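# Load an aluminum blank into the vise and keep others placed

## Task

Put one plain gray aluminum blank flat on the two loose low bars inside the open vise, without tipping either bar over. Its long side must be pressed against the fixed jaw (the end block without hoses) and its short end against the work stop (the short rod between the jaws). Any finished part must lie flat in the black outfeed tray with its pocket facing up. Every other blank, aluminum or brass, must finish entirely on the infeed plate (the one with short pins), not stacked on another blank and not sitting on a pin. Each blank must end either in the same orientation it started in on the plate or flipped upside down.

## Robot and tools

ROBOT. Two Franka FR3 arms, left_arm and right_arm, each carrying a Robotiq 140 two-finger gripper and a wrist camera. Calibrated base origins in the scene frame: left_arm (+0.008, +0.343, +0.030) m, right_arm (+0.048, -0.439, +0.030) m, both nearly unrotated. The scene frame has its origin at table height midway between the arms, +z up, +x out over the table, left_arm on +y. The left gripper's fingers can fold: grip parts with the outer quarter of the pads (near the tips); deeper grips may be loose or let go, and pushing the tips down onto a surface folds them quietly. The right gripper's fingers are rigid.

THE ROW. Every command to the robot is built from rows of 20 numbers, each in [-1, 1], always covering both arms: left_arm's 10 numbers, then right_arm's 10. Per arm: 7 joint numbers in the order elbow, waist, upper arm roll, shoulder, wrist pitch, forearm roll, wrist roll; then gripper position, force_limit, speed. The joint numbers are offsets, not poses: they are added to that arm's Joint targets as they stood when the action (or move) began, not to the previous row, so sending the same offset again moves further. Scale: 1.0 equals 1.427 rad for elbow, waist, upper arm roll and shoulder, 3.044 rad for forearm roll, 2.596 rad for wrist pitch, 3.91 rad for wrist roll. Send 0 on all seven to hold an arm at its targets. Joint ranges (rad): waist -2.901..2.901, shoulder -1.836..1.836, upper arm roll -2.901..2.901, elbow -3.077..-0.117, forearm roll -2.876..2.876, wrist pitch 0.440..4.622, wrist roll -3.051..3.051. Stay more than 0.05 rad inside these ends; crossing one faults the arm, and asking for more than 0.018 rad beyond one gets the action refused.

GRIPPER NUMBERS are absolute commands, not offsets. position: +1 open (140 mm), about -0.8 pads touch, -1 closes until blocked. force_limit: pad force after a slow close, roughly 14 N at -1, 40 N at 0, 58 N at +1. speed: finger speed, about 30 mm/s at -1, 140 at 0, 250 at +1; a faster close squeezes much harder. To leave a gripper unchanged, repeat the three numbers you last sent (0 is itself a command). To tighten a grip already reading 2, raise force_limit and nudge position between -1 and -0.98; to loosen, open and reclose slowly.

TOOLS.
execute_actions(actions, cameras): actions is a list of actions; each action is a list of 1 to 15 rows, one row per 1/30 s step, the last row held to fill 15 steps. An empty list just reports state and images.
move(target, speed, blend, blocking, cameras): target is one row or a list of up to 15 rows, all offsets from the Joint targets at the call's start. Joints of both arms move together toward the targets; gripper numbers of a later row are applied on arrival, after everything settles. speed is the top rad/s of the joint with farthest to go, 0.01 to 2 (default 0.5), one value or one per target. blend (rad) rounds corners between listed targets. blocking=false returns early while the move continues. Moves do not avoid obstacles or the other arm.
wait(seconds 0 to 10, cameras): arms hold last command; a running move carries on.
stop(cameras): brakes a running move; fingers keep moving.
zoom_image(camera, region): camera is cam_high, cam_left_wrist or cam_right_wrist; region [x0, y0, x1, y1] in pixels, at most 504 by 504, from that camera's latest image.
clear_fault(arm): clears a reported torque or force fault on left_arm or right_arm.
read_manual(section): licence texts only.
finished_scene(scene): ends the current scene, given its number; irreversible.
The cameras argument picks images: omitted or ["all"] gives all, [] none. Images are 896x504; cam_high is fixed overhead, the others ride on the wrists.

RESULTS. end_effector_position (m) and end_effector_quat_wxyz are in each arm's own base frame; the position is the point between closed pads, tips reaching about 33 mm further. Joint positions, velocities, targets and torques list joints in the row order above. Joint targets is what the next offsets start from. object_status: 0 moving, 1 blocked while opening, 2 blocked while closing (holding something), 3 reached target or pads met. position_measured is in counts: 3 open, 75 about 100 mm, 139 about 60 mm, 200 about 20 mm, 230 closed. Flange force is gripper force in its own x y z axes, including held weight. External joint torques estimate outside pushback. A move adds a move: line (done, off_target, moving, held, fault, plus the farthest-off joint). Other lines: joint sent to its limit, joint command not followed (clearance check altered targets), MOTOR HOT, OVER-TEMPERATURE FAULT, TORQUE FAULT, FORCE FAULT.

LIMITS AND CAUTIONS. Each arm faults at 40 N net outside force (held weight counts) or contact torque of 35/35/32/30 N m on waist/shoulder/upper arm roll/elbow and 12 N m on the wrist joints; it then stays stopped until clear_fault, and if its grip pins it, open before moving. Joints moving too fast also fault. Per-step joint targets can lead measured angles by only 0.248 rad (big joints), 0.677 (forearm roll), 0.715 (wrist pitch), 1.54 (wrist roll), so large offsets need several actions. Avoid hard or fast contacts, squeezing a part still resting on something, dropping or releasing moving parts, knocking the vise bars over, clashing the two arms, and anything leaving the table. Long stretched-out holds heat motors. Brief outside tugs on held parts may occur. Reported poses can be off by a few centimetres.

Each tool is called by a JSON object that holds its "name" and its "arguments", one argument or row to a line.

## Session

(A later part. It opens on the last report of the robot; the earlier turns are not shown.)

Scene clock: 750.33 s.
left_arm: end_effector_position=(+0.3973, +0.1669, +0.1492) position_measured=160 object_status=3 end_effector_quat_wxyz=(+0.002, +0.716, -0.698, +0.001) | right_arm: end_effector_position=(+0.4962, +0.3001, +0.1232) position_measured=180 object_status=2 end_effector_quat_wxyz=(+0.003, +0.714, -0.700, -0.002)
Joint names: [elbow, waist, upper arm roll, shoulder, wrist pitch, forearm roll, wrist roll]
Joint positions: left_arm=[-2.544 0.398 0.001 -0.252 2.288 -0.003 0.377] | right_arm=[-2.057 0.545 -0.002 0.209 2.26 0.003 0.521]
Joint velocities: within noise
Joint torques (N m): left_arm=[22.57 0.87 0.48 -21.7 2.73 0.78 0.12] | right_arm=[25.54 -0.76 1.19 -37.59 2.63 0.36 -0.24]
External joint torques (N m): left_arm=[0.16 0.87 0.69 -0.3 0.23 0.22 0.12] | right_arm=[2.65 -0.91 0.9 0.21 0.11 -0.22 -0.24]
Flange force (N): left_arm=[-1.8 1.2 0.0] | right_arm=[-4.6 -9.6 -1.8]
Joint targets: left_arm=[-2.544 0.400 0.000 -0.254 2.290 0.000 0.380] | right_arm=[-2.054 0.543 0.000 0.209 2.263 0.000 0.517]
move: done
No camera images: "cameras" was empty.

{"name": "move", "arguments": {
  "target": [0, 0, 0, 0, 0, 0, 0, -0.25, -0.5, -1, -0.0075, 0, 0, 0.01345, 0.01152, 0, 0, -1, -0.05, -1],
  "speed": 0.05,
  "cameras": ["cam_right_wrist"]
}}

Scene clock: 765.40 s.
left_arm: end_effector_position=(+0.3973, +0.1669, +0.1492) position_measured=160 object_status=3 end_effector_quat_wxyz=(+0.002, +0.716, -0.699, +0.001) | right_arm: end_effector_position=(+0.4966, +0.3003, +0.1109) position_measured=180 object_status=2 end_effector_quat_wxyz=(+0.003, +0.715, -0.700, -0.002)
Joint names: [elbow, waist, upper arm roll, shoulder, wrist pitch, forearm roll, wrist roll]
Joint positions: left_arm=[-2.544 0.398 0.001 -0.252 2.289 -0.003 0.377] | right_arm=[-2.065 0.545 -0.002 0.229 2.286 0.003 0.52]
Joint velocities: left_arm=[within noise] | right_arm=[-0.001 0.001 0 0.001 0.003 0 -0.001]
Joint torques (N m): left_arm=[22.52 0.89 0.45 -21.73 2.72 0.78 0.12] | right_arm=[24.49 -0.75 1.07 -38.3 2.95 0.34 -0.23]
External joint torques (N m): left_arm=[0.04 0.84 0.61 -0.35 0.2 0.23 0.12] | right_arm=[1.94 -0.72 0.92 -0.19 0.45 -0.22 -0.23]
Flange force (N): left_arm=[-1.5 1.6 -0.1] | right_arm=[-2.7 -5.9 -0.8]
Joint targets: left_arm=[-2.544 0.400 0.000 -0.254 2.290 0.000 0.380] | right_arm=[-2.065 0.543 0.000 0.228 2.293 0.000 0.517]
move: done
camera_calibration:
cam_right_wrist: T_world_to_cam=[[-0.99926, -0.0384613, -0.000723135, 0.517342], [-0.0363537, 0.938021, 0.344666, -0.297768], [-0.012578, 0.344437, -0.938725, 0.142447], [0, 0, 0, 1]] pos_world=[0.507926, 0.250146, 0.236724]
Images, in order (width x height): cam_right_wrist 896x504.

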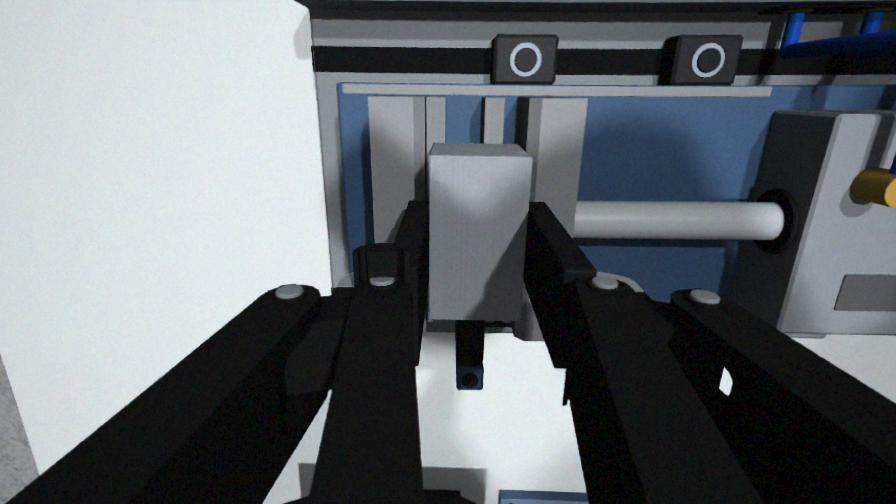

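{"name": "zoom_image", "arguments": {
  "camera": "cam_right_wrist",
  "region": [355, 80, 615, 200]
}}

Scaled by 1.938 from the camera's 896x504 image, which has a finer 1280x720 frame.

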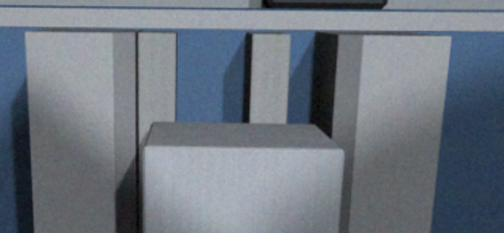

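{"name": "zoom_image", "arguments": {
  "camera": "cam_right_wrist",
  "region": [505, 110, 575, 170]
}}

{"name": "zoom_image", "arguments": {
  "camera": "cam_right_wrist",
  "region": [395, 110, 465, 170]
}}

Scaled by 7.200 from the camera's 896x504 image, which has a finer 1280x720 frame.

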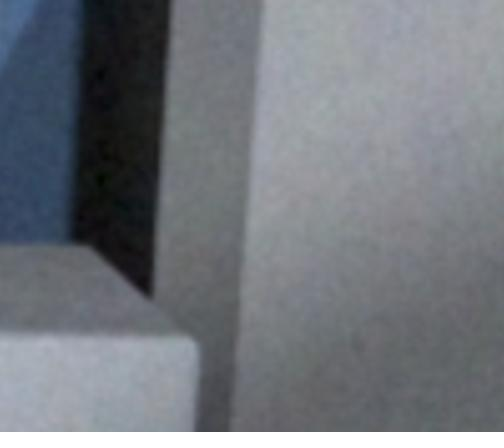

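Scaled by 7.200 from the camera's 896x504 image, which has a finer 1280x720 frame.

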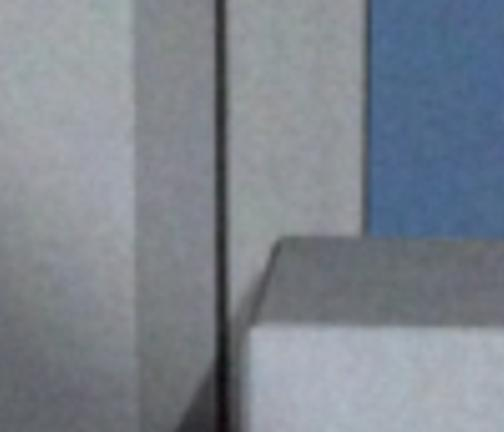

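{"name": "move", "arguments": {
  "target": [0, 0, 0, 0, 0, 0, 0, -0.25, -0.5, -1, -0.00457, 0, 0, 0.0096, 0.00779, 0, 0, -1, -0.05, -1],
  "speed": 0.04,
  "cameras": []
}}

Scene clock: 780.17 s.
left_arm: end_effector_position=(+0.3973, +0.1669, +0.1492) position_measured=160 object_status=3 end_effector_quat_wxyz=(+0.002, +0.716, -0.699, +0.001) | right_arm: end_effector_position=(+0.4981, +0.3011, +0.1058) position_measured=180 object_status=2 end_effector_quat_wxyz=(+0.001, +0.715, -0.700, -0.001)
Joint names: [elbow, waist, upper arm roll, shoulder, wrist pitch, forearm roll, wrist roll]
Joint positions: left_arm=[-2.544 0.398 0.001 -0.252 2.289 -0.003 0.377] | right_arm=[-2.069 0.545 -0.002 0.237 2.304 0.002 0.52]
Joint velocities: left_arm=[within noise] | right_arm=[0 0 0.001 0 0.004 0.002 0.001]
Joint torques (N m): left_arm=[22.56 0.89 0.46 -21.74 2.72 0.77 0.14] | right_arm=[22.9 -0.67 1.12 -35.33 3.27 0.33 -0.23]
External joint torques (N m): left_arm=[0.19 0.93 0.73 -0.43 0.22 0.22 0.13] | right_arm=[0.41 -0.65 0.95 2.97 0.74 -0.22 -0.23]
Flange force (N): left_arm=[-1.8 1.5 -0.3] | right_arm=[-3.8 -7.7 5.9]
Joint targets: left_arm=[-2.544 0.400 0.000 -0.254 2.290 0.000 0.380] | right_arm=[-2.071 0.543 0.000 0.242 2.313 0.000 0.517]
move: done
No camera images: "cameras" was empty.

{"name": "wait", "arguments": {
  "seconds": 0.1,
  "cameras": ["cam_right_wrist", "cam_high"]
}}

Scene clock: 795.93 s.
left_arm: end_effector_position=(+0.3973, +0.1669, +0.1492) position_measured=160 object_status=3 end_effector_quat_wxyz=(+0.002, +0.716, -0.699, +0.001) | right_arm: end_effector_position=(+0.4982, +0.3012, +0.1058) position_measured=180 object_status=2 end_effector_quat_wxyz=(+0.000, +0.715, -0.700, -0.001)
Joint names: [elbow, waist, upper arm roll, shoulder, wrist pitch, forearm roll, wrist roll]
Joint positions: left_arm=[-2.544 0.398 0.001 -0.252 2.289 -0.003 0.377] | right_arm=[-2.069 0.545 -0.002 0.237 2.305 0.002 0.52]
Joint velocities: within noise
Joint torques (N m): left_arm=[22.59 0.9 0.46 -21.72 2.73 0.77 0.09] | right_arm=[22.79 -0.62 1.18 -34.83 3.26 0.34 -0.21]
External joint torques (N m): left_arm=[0.14 0.93 0.72 -0.29 0.21 0.21 0.09] | right_arm=[0.16 -0.39 1.2 3.68 0.71 -0.22 -0.21]
Flange force (N): left_arm=[-1.8 1.2 0.0] | right_arm=[-4.7 -8.3 7.1]
Joint targets: left_arm=[-2.544 0.400 0.000 -0.254 2.290 0.000 0.380] | right_arm=[-2.071 0.543 0.000 0.242 2.313 0.000 0.517]
Tool commands: left_gripper/position=-0.25 left_gripper/force_limit=-0.5 left_gripper/speed=-1.0 right_gripper/position=-1.0 right_gripper/force_limit=-0.05 right_gripper/speed=-1.0
wait: 0.10 s; at rest from the start
camera_calibration:
cam_right_wrist: T_world_to_cam=[[-0.999244, -0.0384495, -0.0056724, 0.519444], [-0.0380267, 0.937046, 0.347129, -0.29588], [-0.00803164, 0.347083, -0.9378, 0.134208], [0, 0, 0, 1]] pos_world=[0.508878, 0.250645, 0.231515]
Images, in order (width x height): cam_high 896x504, cam_right_wrist 896x504.

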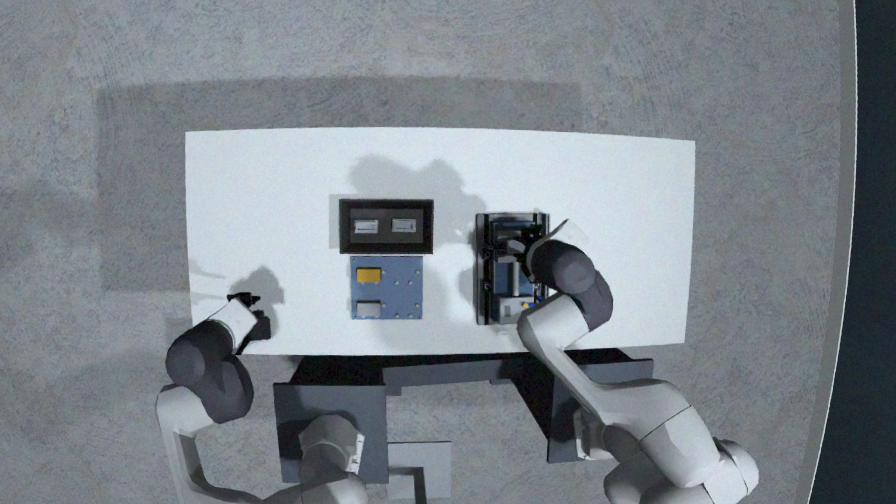

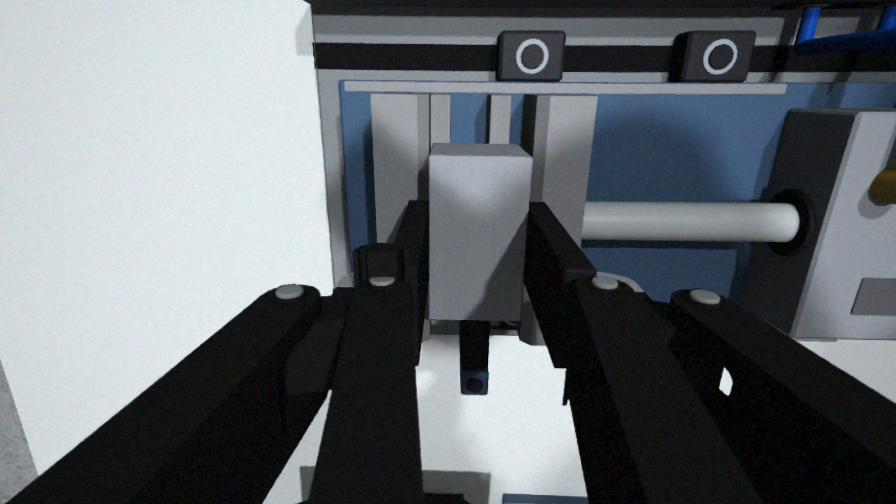

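{"name": "zoom_image", "arguments": {
  "camera": "cam_high",
  "region": [460, 195, 580, 335]
}}

{"name": "zoom_image", "arguments": {
  "camera": "cam_right_wrist",
  "region": [360, 80, 610, 400]
}}

Scaled by 3.600 from the camera's 896x504 image, which has a finer 1280x720 frame.

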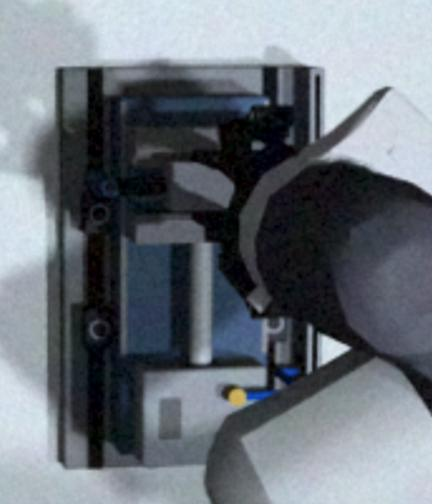

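Scaled by 1.575 from the camera's 896x504 image, which has a finer 1280x720 frame.

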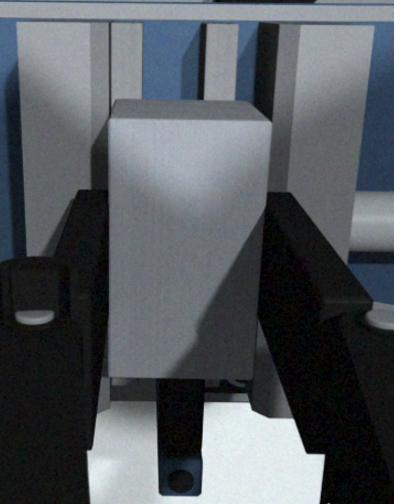

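{"name": "zoom_image", "arguments": {
  "camera": "cam_right_wrist",
  "region": [425, 85, 535, 155]
}}

{"name": "zoom_image", "arguments": {
  "camera": "cam_right_wrist",
  "region": [415, 300, 545, 370]
}}

Scaled by 4.582 from the camera's 896x504 image, which has a finer 1280x720 frame.

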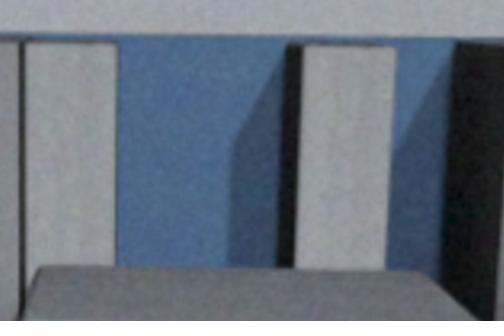

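Scaled by 3.877 from the camera's 896x504 image, which has a finer 1280x720 frame.

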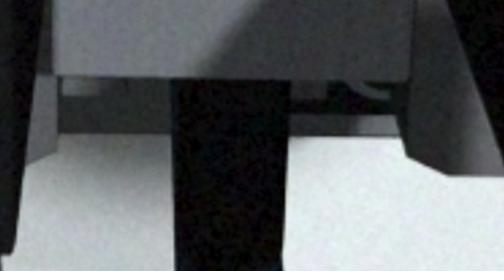

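{"name": "move", "arguments": {
  "target": [0,0,0,0,0,0,0,-0.25,-0.5,-1, 0.002628,0,0,-0.005256,-0.004334,0,0,-1,-0.05,-1],
  "speed": 0.1,
  "cameras": ["cam_right_wrist"]
}}

Scene clock: 903.13 s.
left_arm: end_effector_position=(+0.3973, +0.1669, +0.1492) position_measured=160 object_status=3 end_effector_quat_wxyz=(+0.002, +0.716, -0.699, +0.001) | right_arm: end_effector_position=(+0.4982, +0.3012, +0.1058) position_measured=180 object_status=2 end_effector_quat_wxyz=(+0.000, +0.715, -0.700, -0.001)
Joint names: [elbow, waist, upper arm roll, shoulder, wrist pitch, forearm roll, wrist roll]
Joint positions: left_arm=[-2.544 0.398 0.001 -0.252 2.289 -0.003 0.377] | right_arm=[-2.069 0.545 -0.002 0.237 2.305 0.002 0.52]
Joint velocities: within noise
Joint torques (N m): left_arm=[22.59 0.84 0.47 -21.74 2.72 0.78 0.13] | right_arm=[24.47 -0.65 1.17 -39.09 2.38 0.36 -0.25]
External joint torques (N m): left_arm=[0.16 0.88 0.73 -0.36 0.21 0.23 0.13] | right_arm=[2 -0.57 1.05 -0.82 -0.15 -0.19 -0.25]
Flange force (N): left_arm=[-1.8 1.4 -0.2] | right_arm=[-2.5 -5.2 -3.0]
Joint targets: left_arm=[-2.544 0.400 0.000 -0.254 2.290 0.000 0.380] | right_arm=[-2.068 0.543 0.000 0.234 2.302 0.000 0.517]
move: done
camera_calibration:
cam_right_wrist: T_world_to_cam=[[-0.999244, -0.0384375, -0.00574378, 0.519468], [-0.03804, 0.937035, 0.347158, -0.295888], [-0.00796179, 0.347115, -0.937789, 0.134229], [0, 0, 0, 1]] pos_world=[0.508888, 0.250631, 0.231582]
Images, in order (width x height): cam_right_wrist 896x504.

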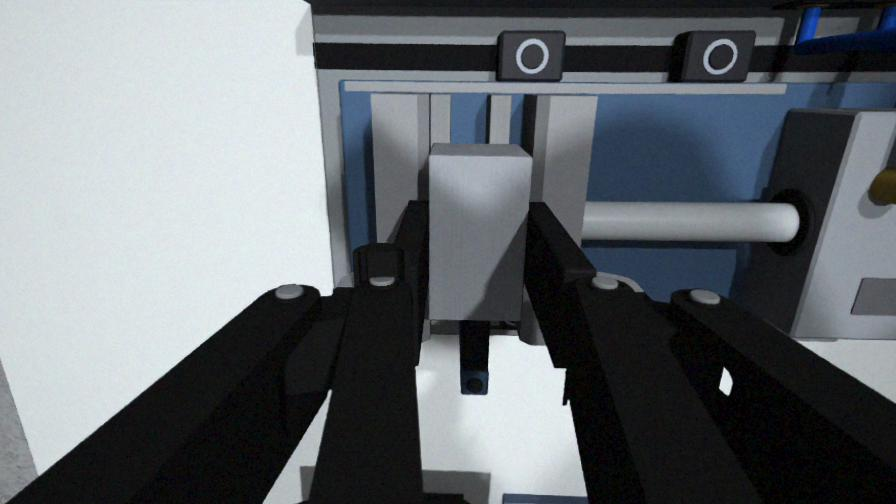

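{"name": "zoom_image", "arguments": {
  "camera": "cam_right_wrist",
  "region": [360, 80, 610, 240]
}}

{"name": "zoom_image", "arguments": {
  "camera": "cam_right_wrist",
  "region": [410, 300, 560, 400]
}}

Scaled by 2.016 from the camera's 896x504 image, which has a finer 1280x720 frame.

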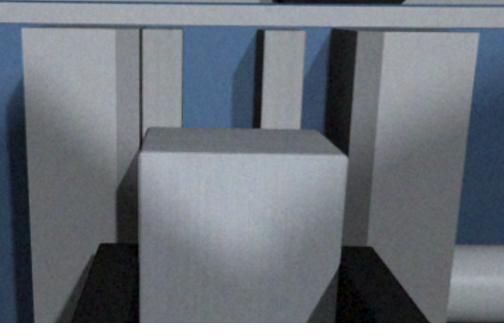

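Scaled by 3.360 from the camera's 896x504 image, which has a finer 1280x720 frame.

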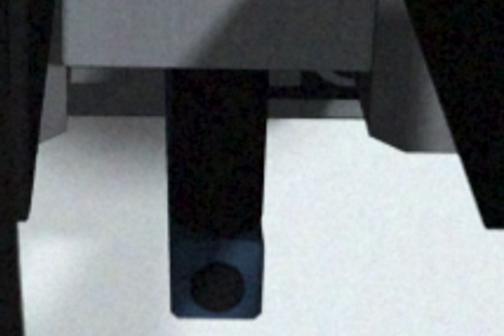

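{"name": "zoom_image", "arguments": {
  "camera": "cam_right_wrist",
  "region": [475, 84, 605, 154]
}}

{"name": "zoom_image", "arguments": {
  "camera": "cam_right_wrist",
  "region": [360, 84, 490, 154]
}}

Scaled by 3.877 from the camera's 896x504 image, which has a finer 1280x720 frame.

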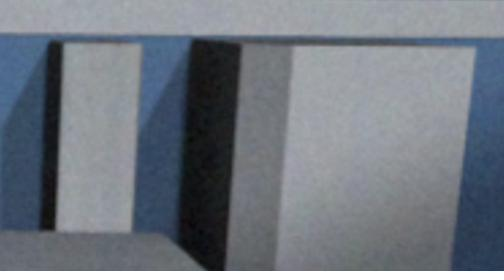

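Scaled by 3.877 from the camera's 896x504 image, which has a finer 1280x720 frame.

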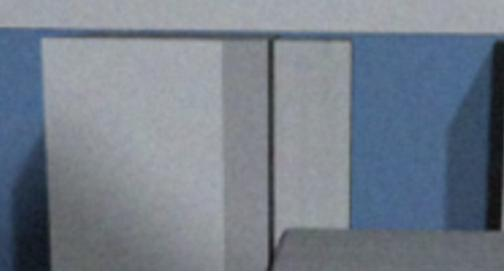

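{"name": "move", "arguments": {
  "target": [0,0,0,0,0,0,0,-0.25,-0.5,-1, 0.001577,0,0,-0.003154,-0.0026,0,0,-1,-0.05,-1],
  "speed": 0.1,
  "cameras": []
}}

Scene clock: 1022.03 s.
left_arm: end_effector_position=(+0.3973, +0.1669, +0.1492) position_measured=160 object_status=3 end_effector_quat_wxyz=(+0.002, +0.716, -0.699, +0.001) | right_arm: end_effector_position=(+0.4976, +0.3008, +0.1079) position_measured=180 object_status=2 end_effector_quat_wxyz=(+0.001, +0.715, -0.700, -0.001)
Joint names: [elbow, waist, upper arm roll, shoulder, wrist pitch, forearm roll, wrist roll]
Joint positions: left_arm=[-2.544 0.398 0.001 -0.252 2.289 -0.003 0.377] | right_arm=[-2.068 0.545 -0.002 0.233 2.298 0.002 0.52]
Joint velocities: left_arm=[within noise] | right_arm=[0.001 -0.001 0 -0.002 -0.004 0 0]
Joint torques (N m): left_arm=[22.59 0.88 0.44 -21.7 2.72 0.79 0.11] | right_arm=[25.07 -0.6 1.14 -39.3 2.35 0.37 -0.23]
External joint torques (N m): left_arm=[0.18 0.88 0.65 -0.4 0.21 0.23 0.11] | right_arm=[2.56 -0.41 1.13 -1.12 -0.17 -0.19 -0.23]
Flange force (N): left_arm=[-1.7 1.4 -0.3] | right_arm=[-3.4 -6.2 -4.0]
Joint targets: left_arm=[-2.544 0.400 0.000 -0.254 2.290 0.000 0.380] | right_arm=[-2.065 0.543 0.000 0.230 2.295 0.000 0.517]
move: done
No camera images: "cameras" was empty.

{"name": "move", "arguments": {
  "target": [0,0,0,0,0,0,0,-0.25,-0.5,-1, 0.005764,-0.001554,0,0.004064,-0.000934,0,-0.000567,-1,-0.05,-1],
  "speed": 0.05,
  "cameras": []
}}

Scene clock: 1025.53 s.
left_arm: end_effector_position=(+0.3973, +0.1669, +0.1492) position_measured=160 object_status=3 end_effector_quat_wxyz=(+0.002, +0.716, -0.699, +0.001) | right_arm: end_effector_position=(+0.4992, +0.3012, +0.1090) position_measured=180 object_status=2 end_effector_quat_wxyz=(+0.001, +0.715, -0.699, -0.001)
Joint names: [elbow, waist, upper arm roll, shoulder, wrist pitch, forearm roll, wrist roll]
Joint positions: left_arm=[-2.544 0.398 0.001 -0.252 2.289 -0.003 0.377] | right_arm=[-2.061 0.544 -0.001 0.236 2.294 0.002 0.518]
Joint velocities: left_arm=[within noise] | right_arm=[0.002 -0.002 0.001 0.001 -0.003 0.001 -0.001]
Joint torques (N m): left_arm=[22.6 0.86 0.48 -21.74 2.72 0.77 0.08] | right_arm=[25.53 -1.11 0.86 -37.86 2.75 0.36 -0.24]
External joint torques (N m): left_arm=[0.05 0.83 0.67 -0.23 0.19 0.21 0.08] | right_arm=[3 -1.01 0.76 0.43 0.23 -0.2 -0.24]
Flange force (N): left_arm=[-1.6 1.2 0.1] | right_arm=[-5.3 -11.4 -1.1]
Joint targets: left_arm=[-2.544 0.400 0.000 -0.254 2.290 0.000 0.380] | right_arm=[-2.057 0.541 0.000 0.235 2.292 0.000 0.515]
move: done
No camera images: "cameras" was empty.

{"name": "move", "arguments": {
  "target": [0,0,0,0,0,0,0,-0.25,-0.5,-1, 0.00558,0.004116,0,0.003924,-0.000892,0,0.001504,-1,-0.05,-1],
  "speed": 0.05,
  "cameras": []
}}

Scene clock: 1030.67 s.
left_arm: end_effector_position=(+0.3973, +0.1669, +0.1492) position_measured=160 object_status=3 end_effector_quat_wxyz=(+0.002, +0.716, -0.699, +0.001) | right_arm: end_effector_position=(+0.4994, +0.3029, +0.1082) position_measured=180 object_status=2 end_effector_quat_wxyz=(+0.003, +0.716, -0.698, -0.001)
Joint names: [elbow, waist, upper arm roll, shoulder, wrist pitch, forearm roll, wrist roll]
Joint positions: left_arm=[-2.544 0.398 0.001 -0.252 2.289 -0.003 0.377] | right_arm=[-2.054 0.546 -0.001 0.242 2.29 0.002 0.518]
Joint velocities: within noise
Joint torques (N m): left_arm=[22.57 0.89 0.5 -21.71 2.71 0.77 0.09] | right_arm=[25.9 -0.05 0.75 -38.58 2.82 0.35 0.1]
External joint torques (N m): left_arm=[0.04 0.86 0.68 -0.22 0.18 0.22 0.08] | right_arm=[3.37 -0.04 0.56 -0.06 0.31 -0.21 0.1]
Flange force (N): left_arm=[-1.7 1.3 0.1] | right_arm=[-6.7 -10.6 -1.9]
Joint targets: left_arm=[-2.544 0.400 0.000 -0.254 2.290 0.000 0.380] | right_arm=[-2.049 0.547 0.000 0.241 2.290 0.000 0.521]
move: done
No camera images: "cameras" was empty.

{"name": "move", "arguments": {
  "target": [0,0,0,0,0,0,0,-0.25,-0.5,-1, 0.00558,0.004116,0,0.003924,-0.000892,0,0.001504,-1,-0.05,-1],
  "speed": 0.05,
  "cameras": ["cam_right_wrist"]
}}

Scene clock: 1034.63 s.
left_arm: end_effector_position=(+0.3973, +0.1669, +0.1492) position_measured=160 object_status=3 end_effector_quat_wxyz=(+0.002, +0.716, -0.699, +0.001) | right_arm: end_effector_position=(+0.4995, +0.3033, +0.1081) position_measured=180 object_status=2 end_effector_quat_wxyz=(+0.005, +0.716, -0.698, -0.001)
Joint names: [elbow, waist, upper arm roll, shoulder, wrist pitch, forearm roll, wrist roll]
Joint positions: left_arm=[-2.544 0.398 0.001 -0.252 2.289 -0.003 0.377] | right_arm=[-2.046 0.548 -0.002 0.246 2.282 0 0.521]
Joint velocities: left_arm=[within noise] | right_arm=[0.001 0.001 0.001 0 -0.003 0 0.004]
Joint torques (N m): left_arm=[22.58 0.93 0.46 -21.7 2.71 0.77 0.05] | right_arm=[26.01 2.25 2.78 -38 3.6 0.9 0.16]
External joint torques (N m): left_arm=[0.1 0.96 0.71 -0.24 0.2 0.22 0.05] | right_arm=[3.35 2.33 2.65 0.83 1.09 0.33 0.16]
Flange force (N): left_arm=[-1.8 1.2 0.0] | right_arm=[-10.8 -9.9 1.0]
Joint targets: left_arm=[-2.544 0.400 0.000 -0.254 2.290 0.000 0.380] | right_arm=[-2.041 0.553 0.000 0.247 2.288 0.000 0.527]
move: done
camera_calibration:
cam_right_wrist: T_world_to_cam=[[-0.999122, -0.0418581, 0.00166776, 0.521024], [-0.0387745, 0.939121, 0.341391, -0.298267], [-0.0158562, 0.341027, -0.93992, 0.141653], [0, 0, 0, 1]] pos_world=[0.511248, 0.253611, 0.234099]
Images, in order (width x height): cam_right_wrist 896x504.

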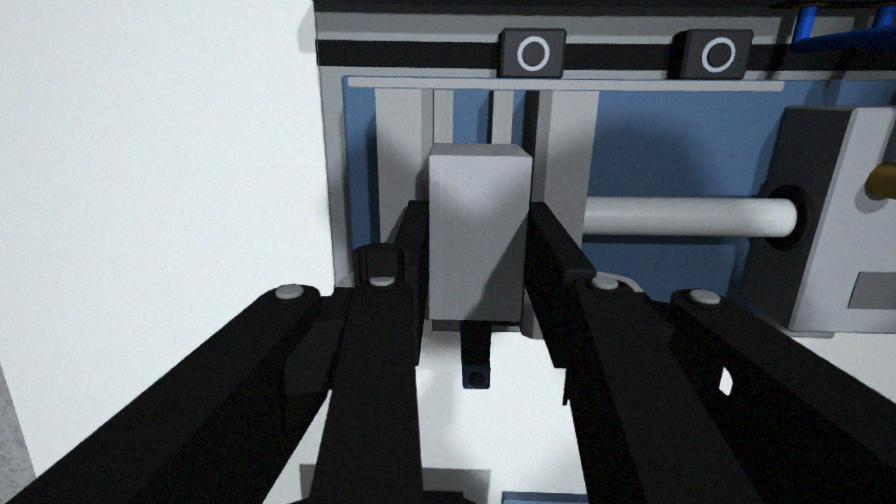

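{"name": "move", "arguments": {
  "target": [0,0,0,0,0,0,0,-0.25,-0.5,-1, -0.001314,0,0,0.002628,0.002167,0,0,-1,-0.05,-1],
  "speed": 0.05,
  "cameras": []
}}

Scene clock: 1045.20 s.
left_arm: end_effector_position=(+0.3973, +0.1669, +0.1492) position_measured=160 object_status=3 end_effector_quat_wxyz=(+0.002, +0.716, -0.699, +0.001) | right_arm: end_effector_position=(+0.4994, +0.3033, +0.1062) position_measured=180 object_status=2 end_effector_quat_wxyz=(+0.006, +0.715, -0.699, -0.001)
Joint names: [elbow, waist, upper arm roll, shoulder, wrist pitch, forearm roll, wrist roll]
Joint positions: left_arm=[-2.544 0.398 0.001 -0.252 2.289 -0.003 0.377] | right_arm=[-2.046 0.549 -0.003 0.25 2.283 0 0.523]
Joint velocities: within noise
Joint torques (N m): left_arm=[22.53 0.93 0.52 -21.75 2.71 0.76 0.08] | right_arm=[25.4 2.05 2.79 -38.47 3.52 1 0.11]
External joint torques (N m): left_arm=[0.07 0.88 0.69 -0.34 0.2 0.21 0.08] | right_arm=[2.81 1.96 2.51 0.4 1.02 0.44 0.11]
Flange force (N): left_arm=[-1.6 1.5 -0.1] | right_arm=[-8.7 -7.4 0.7]
Joint targets: left_arm=[-2.544 0.400 0.000 -0.254 2.290 0.000 0.380] | right_arm=[-2.043 0.553 0.000 0.250 2.293 0.000 0.527]
move: done
No camera images: "cameras" was empty.

{"name": "move", "arguments": {
  "target": [0,0,0,0,0,0,0,-0.25,-0.5,-1, -0.000789,0,0,0.001577,0.0013,0,0,-1,-0.05,-1],
  "speed": 0.05,
  "cameras": []
}}

Scene clock: 1055.17 s.
left_arm: end_effector_position=(+0.3973, +0.1669, +0.1492) position_measured=160 object_status=3 end_effector_quat_wxyz=(+0.002, +0.716, -0.699, +0.001) | right_arm: end_effector_position=(+0.4994, +0.3033, +0.1060) position_measured=180 object_status=2 end_effector_quat_wxyz=(+0.006, +0.715, -0.699, -0.001)
Joint names: [elbow, waist, upper arm roll, shoulder, wrist pitch, forearm roll, wrist roll]
Joint positions: left_arm=[-2.544 0.398 0.001 -0.252 2.289 -0.003 0.377] | right_arm=[-2.046 0.549 -0.003 0.251 2.284 0 0.523]
Joint velocities: within noise
Joint torques (N m): left_arm=[22.54 0.87 0.46 -21.68 2.71 0.77 0.1] | right_arm=[25.29 2.05 2.91 -37.43 3.92 1.01 0.15]
External joint torques (N m): left_arm=[0.11 0.89 0.71 -0.32 0.2 0.21 0.1] | right_arm=[2.65 2.17 2.83 1.47 1.41 0.45 0.14]
Flange force (N): left_arm=[-1.7 1.4 -0.1] | right_arm=[-10.0 -8.7 3.3]
Joint targets: left_arm=[-2.544 0.400 0.000 -0.254 2.290 0.000 0.380] | right_arm=[-2.044 0.553 0.000 0.253 2.297 0.000 0.527]
move: off_target (right_arm); right_arm: the wrist pitch is farthest, 0.013 rad from its target
No camera images: "cameras" was empty.

{"name": "move", "arguments": {
  "target": [0,0,0,0,0,0,0,-0.25,-0.5,-1, -0.003231,-0.004205,0,-0.002277,0.000524,0,-0.000767,-1,-0.05,-1],
  "speed": 0.05,
  "cameras": []
}}

Scene clock: 1085.00 s.
left_arm: end_effector_position=(+0.3973, +0.1669, +0.1492) position_measured=160 object_status=3 end_effector_quat_wxyz=(+0.002, +0.716, -0.699, +0.001) | right_arm: end_effector_position=(+0.4994, +0.3032, +0.1059) position_measured=180 object_status=2 end_effector_quat_wxyz=(+0.005, +0.715, -0.699, -0.001)
Joint names: [elbow, waist, upper arm roll, shoulder, wrist pitch, forearm roll, wrist roll]
Joint positions: left_arm=[-2.544 0.398 0.001 -0.252 2.289 -0.003 0.377] | right_arm=[-2.048 0.548 -0.003 0.249 2.287 0 0.523]
Joint velocities: within noise
Joint torques (N m): left_arm=[22.55 0.87 0.49 -21.71 2.71 0.76 0.13] | right_arm=[24.02 -0.63 1.49 -38.03 3.67 0.68 -0.01]
External joint torques (N m): left_arm=[0.11 0.87 0.71 -0.37 0.19 0.21 0.13] | right_arm=[1.54 -0.33 1.57 0.61 1.17 0.13 -0.01]
Flange force (N): left_arm=[-1.7 1.5 -0.2] | right_arm=[-3.6 -5.1 2.4]
Joint targets: left_arm=[-2.544 0.400 0.000 -0.254 2.290 0.000 0.380] | right_arm=[-2.049 0.547 0.000 0.249 2.298 0.000 0.524]
move: off_target (right_arm); right_arm: the wrist pitch is farthest, 0.012 rad from its target
No camera images: "cameras" was empty.

{"name": "move", "arguments": {
  "target": [0,0,0,0,0,0,0,-0.25,-0.5,-1, 0,0,0,0,0,0,0,-0.1,-0.5,-1],
  "speed": 0.05,
  "cameras": ["cam_right_wrist"]
}}

Scene clock: 1089.03 s.
left_arm: end_effector_position=(+0.3973, +0.1669, +0.1492) position_measured=160 object_status=3 end_effector_quat_wxyz=(+0.002, +0.716, -0.699, +0.001) | right_arm: end_effector_position=(+0.5011, +0.3044, +0.1064) position_measured=141 object_status=0 end_effector_quat_wxyz=(+0.002, +0.715, -0.699, +0.000)
Joint names: [elbow, waist, upper arm roll, shoulder, wrist pitch, forearm roll, wrist roll]
Joint positions: left_arm=[-2.544 0.398 0.001 -0.252 2.289 -0.003 0.377] | right_arm=[-2.049 0.548 -0.002 0.249 2.294 0 0.523]
Joint velocities: within noise
Joint torques (N m): left_arm=[22.59 0.86 0.47 -21.7 2.71 0.77 0.11] | right_arm=[23.98 -0.44 1.29 -38.12 2.71 0.56 -0.01]
External joint torques (N m): left_arm=[0.19 0.87 0.7 -0.35 0.2 0.21 0.11] | right_arm=[1.4 -0.56 0.98 0.72 0.19 0 -0.01]
Flange force (N): left_arm=[-1.8 1.2 -0.2] | right_arm=[-3.5 -6.2 0.5]
Joint targets: left_arm=[-2.544 0.400 0.000 -0.254 2.290 0.000 0.380] | right_arm=[-2.049 0.547 0.000 0.249 2.298 0.000 0.524]
move: done
camera_calibration:
cam_right_wrist: T_world_to_cam=[[-0.999183, -0.0402006, -0.00420277, 0.522799], [-0.0391895, 0.938062, 0.344245, -0.29848], [-0.00989642, 0.344128, -0.93887, 0.135619], [0, 0, 0, 1]] pos_world=[0.512016, 0.254339, 0.232276]
Images, in order (width x height): cam_right_wrist 896x504.

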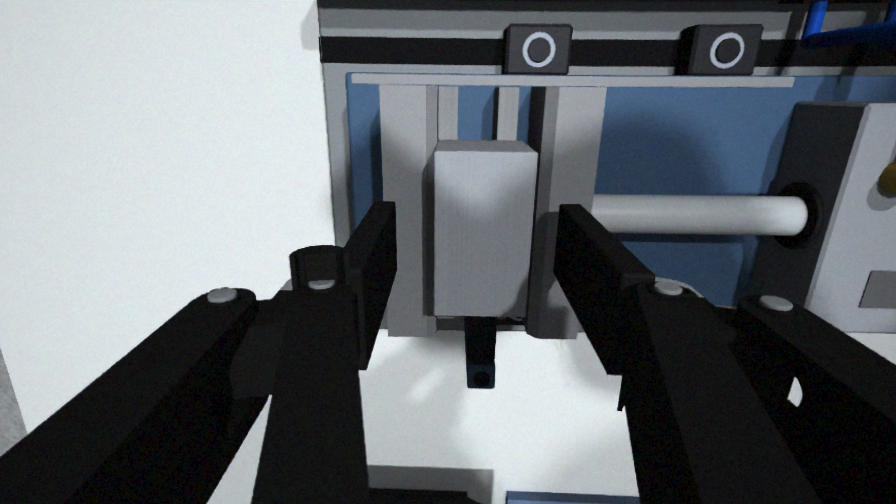

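{"name": "zoom_image", "arguments": {
  "camera": "cam_right_wrist",
  "region": [400, 80, 570, 200]
}}

{"name": "zoom_image", "arguments": {
  "camera": "cam_right_wrist",
  "region": [400, 280, 570, 400]
}}

Scaled by 2.965 from the camera's 896x504 image, which has a finer 1280x720 frame.

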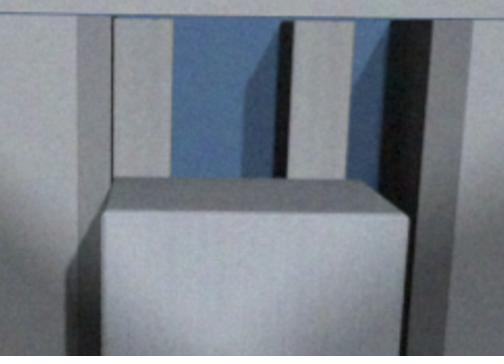

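Scaled by 2.965 from the camera's 896x504 image, which has a finer 1280x720 frame.

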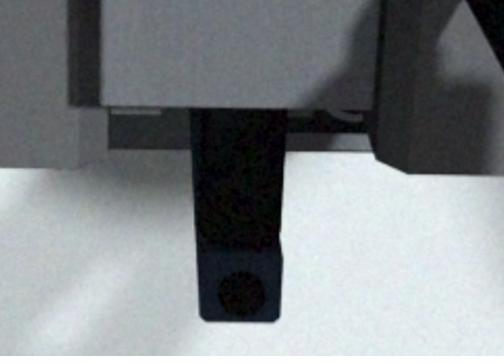

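{"name": "move", "arguments": {
  "target": [
    [0,0,0,0,0,0,0,-0.25,-0.5,-1, 0.06085,0,0,-0.07313,-0.07365,0,0,-0.1,-0.5,-1],
    [0,0,0,0,0,0,0,-0.25,-0.5,-1, 0.18202,0.078,0,0.0143,-0.0922,0,0.02847,-0.1,-0.5,-1]
  ],
  "speed": [0.25,0.5],
  "blend": 0.03,
  "cameras": ["cam_right_wrist"]
}}

Scene clock: 1108.37 s.
left_arm: end_effector_position=(+0.3973, +0.1669, +0.1492) position_measured=160 object_status=3 end_effector_quat_wxyz=(+0.002, +0.716, -0.699, +0.001) | right_arm: end_effector_position=(+0.4982, +0.3863, +0.1904) position_measured=141 object_status=3 end_effector_quat_wxyz=(-0.002, +0.717, -0.697, +0.000)
Joint names: [elbow, waist, upper arm roll, shoulder, wrist pitch, forearm roll, wrist roll]
Joint positions: left_arm=[-2.544 0.398 0.001 -0.252 2.289 -0.003 0.377] | right_arm=[-1.791 0.658 0.001 0.268 2.063 0 0.63]
Joint velocities: left_arm=[within noise] | right_arm=[0 0.001 0.001 0.001 0 -0.001 0.007]
Joint torques (N m): left_arm=[22.56 0.91 0.47 -21.67 2.71 0.78 0.06] | right_arm=[26.08 -0.29 0.63 -39.96 2.22 0.66 0.11]
External joint torques (N m): left_arm=[0.17 0.87 0.65 -0.31 0.2 0.23 0.06] | right_arm=[1.72 -0.33 0.36 1.25 -0.31 0 0.11]
Flange force (N): left_arm=[-1.6 1.1 -0.2] | right_arm=[-6.9 -9.4 -2.0]
Joint targets: left_arm=[-2.544 0.400 0.000 -0.254 2.290 0.000 0.380] | right_arm=[-1.789 0.658 0.000 0.270 2.059 0.000 0.635]
move: done; blend cut to 0 rad at target 1
camera_calibration:
cam_right_wrist: T_world_to_cam=[[-0.998864, -0.0464526, -0.0106399, 0.527075], [-0.0472437, 0.93594, 0.348975, -0.400382], [-0.00625249, 0.349082, -0.937071, 0.18225], [0, 0, 0, 1]] pos_world=[0.5087, 0.335598, 0.316113]
Images, in order (width x height): cam_right_wrist 896x504.

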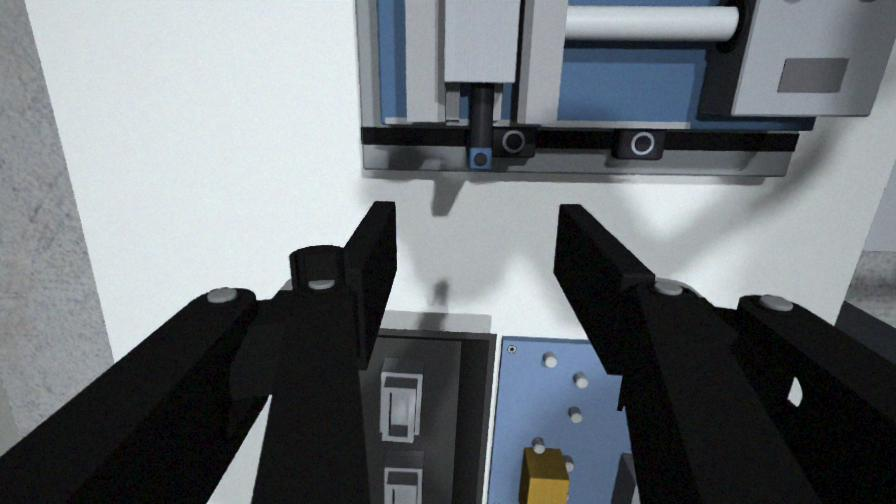

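{"name": "zoom_image", "arguments": {
  "camera": "cam_right_wrist",
  "region": [390, 20, 580, 180]
}}

{"name": "zoom_image", "arguments": {
  "camera": "cam_right_wrist",
  "region": [430, 60, 540, 140]
}}

Scaled by 2.653 from the camera's 896x504 image, which has a finer 1280x720 frame.

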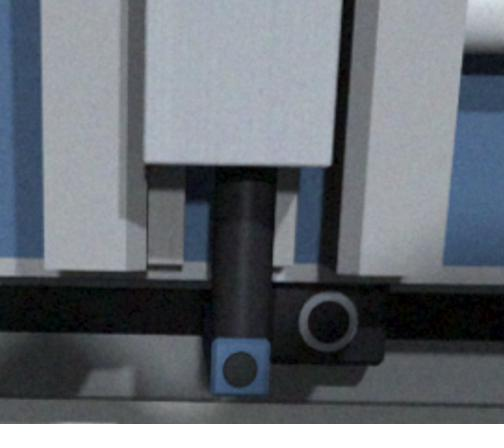

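Scaled by 4.582 from the camera's 896x504 image, which has a finer 1280x720 frame.

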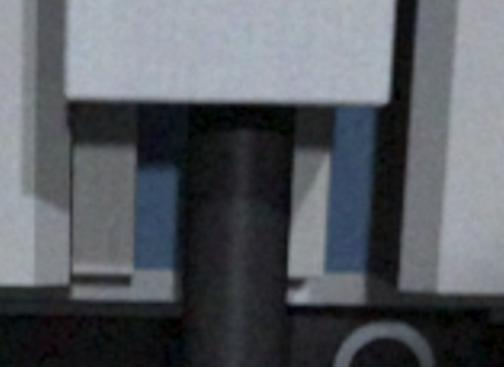

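{"name": "execute_actions", "arguments": {
  "actions": [],
  "cameras": ["cam_high", "cam_left_wrist"]
}}

Scene clock: 1112.93 s.
left_arm: end_effector_position=(+0.3973, +0.1669, +0.1492) position_measured=160 object_status=3 end_effector_quat_wxyz=(+0.002, +0.716, -0.699, +0.001) | right_arm: end_effector_position=(+0.4982, +0.3862, +0.1904) position_measured=141 object_status=3 end_effector_quat_wxyz=(-0.002, +0.717, -0.697, +0.000)
Joint names: [elbow, waist, upper arm roll, shoulder, wrist pitch, forearm roll, wrist roll]
Joint positions: left_arm=[-2.544 0.398 0.001 -0.252 2.289 -0.003 0.377] | right_arm=[-1.79 0.658 0.001 0.268 2.063 0 0.632]
Joint velocities: within noise
Joint torques (N m): left_arm=[22.55 0.89 0.48 -21.69 2.71 0.78 0.09] | right_arm=[25.99 -0.31 0.74 -40.06 2.26 0.71 0.11]
External joint torques (N m): left_arm=[0.1 0.9 0.71 -0.33 0.19 0.22 0.09] | right_arm=[1.65 -0.2 0.6 1.08 -0.27 0.05 0.11]
Flange force (N): left_arm=[-1.7 1.4 -0.1] | right_arm=[-6.6 -8.6 -2.0]
Joint targets: left_arm=[-2.544 0.400 0.000 -0.254 2.290 0.000 0.380] | right_arm=[-1.789 0.658 0.000 0.270 2.059 0.000 0.635]
Tool commands: left_gripper/position=-0.25 left_gripper/force_limit=-0.5 left_gripper/speed=-1.0 right_gripper/position=-0.1 right_gripper/force_limit=-0.5 right_gripper/speed=-1.0
camera_calibration:
cam_left_wrist: T_world_to_cam=[[-0.999723, -0.0233227, 0.00304442, 0.407578], [-0.020954, 0.941938, 0.335132, -0.190779], [-0.0106838, 0.334976, -0.942166, 0.231831], [0, 0, 0, 1]] pos_world=[0.405944, 0.11155, 0.281119]
Images, in order (width x height): cam_high 896x504, cam_left_wrist 896x504.

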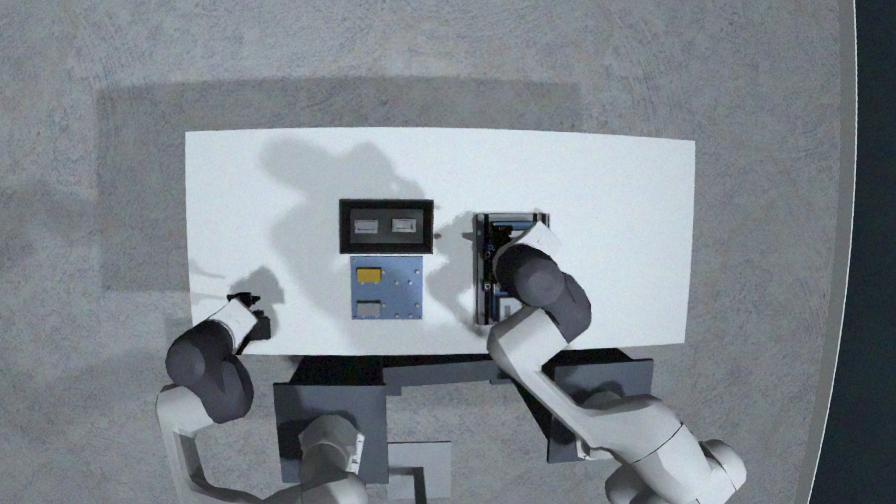

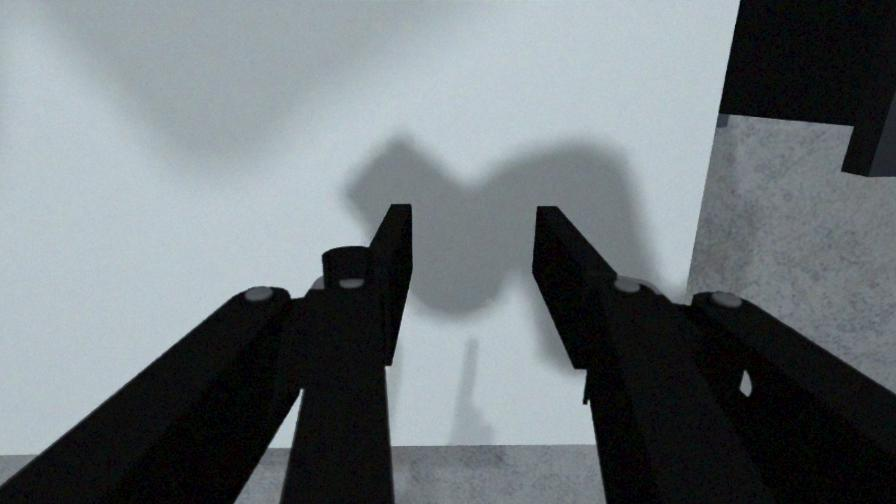

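{"name": "zoom_image", "arguments": {
  "camera": "cam_high",
  "region": [330, 190, 450, 330]
}}

Scaled by 3.600 from the camera's 896x504 image, which has a finer 1280x720 frame.

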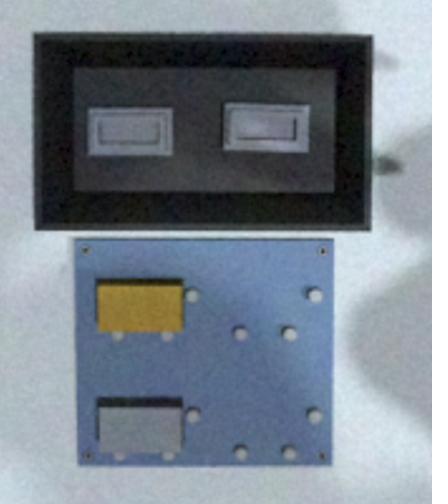

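{"name": "finished_scene", "arguments": {
  "scene": 1
}}

The scene is finished: the task was done.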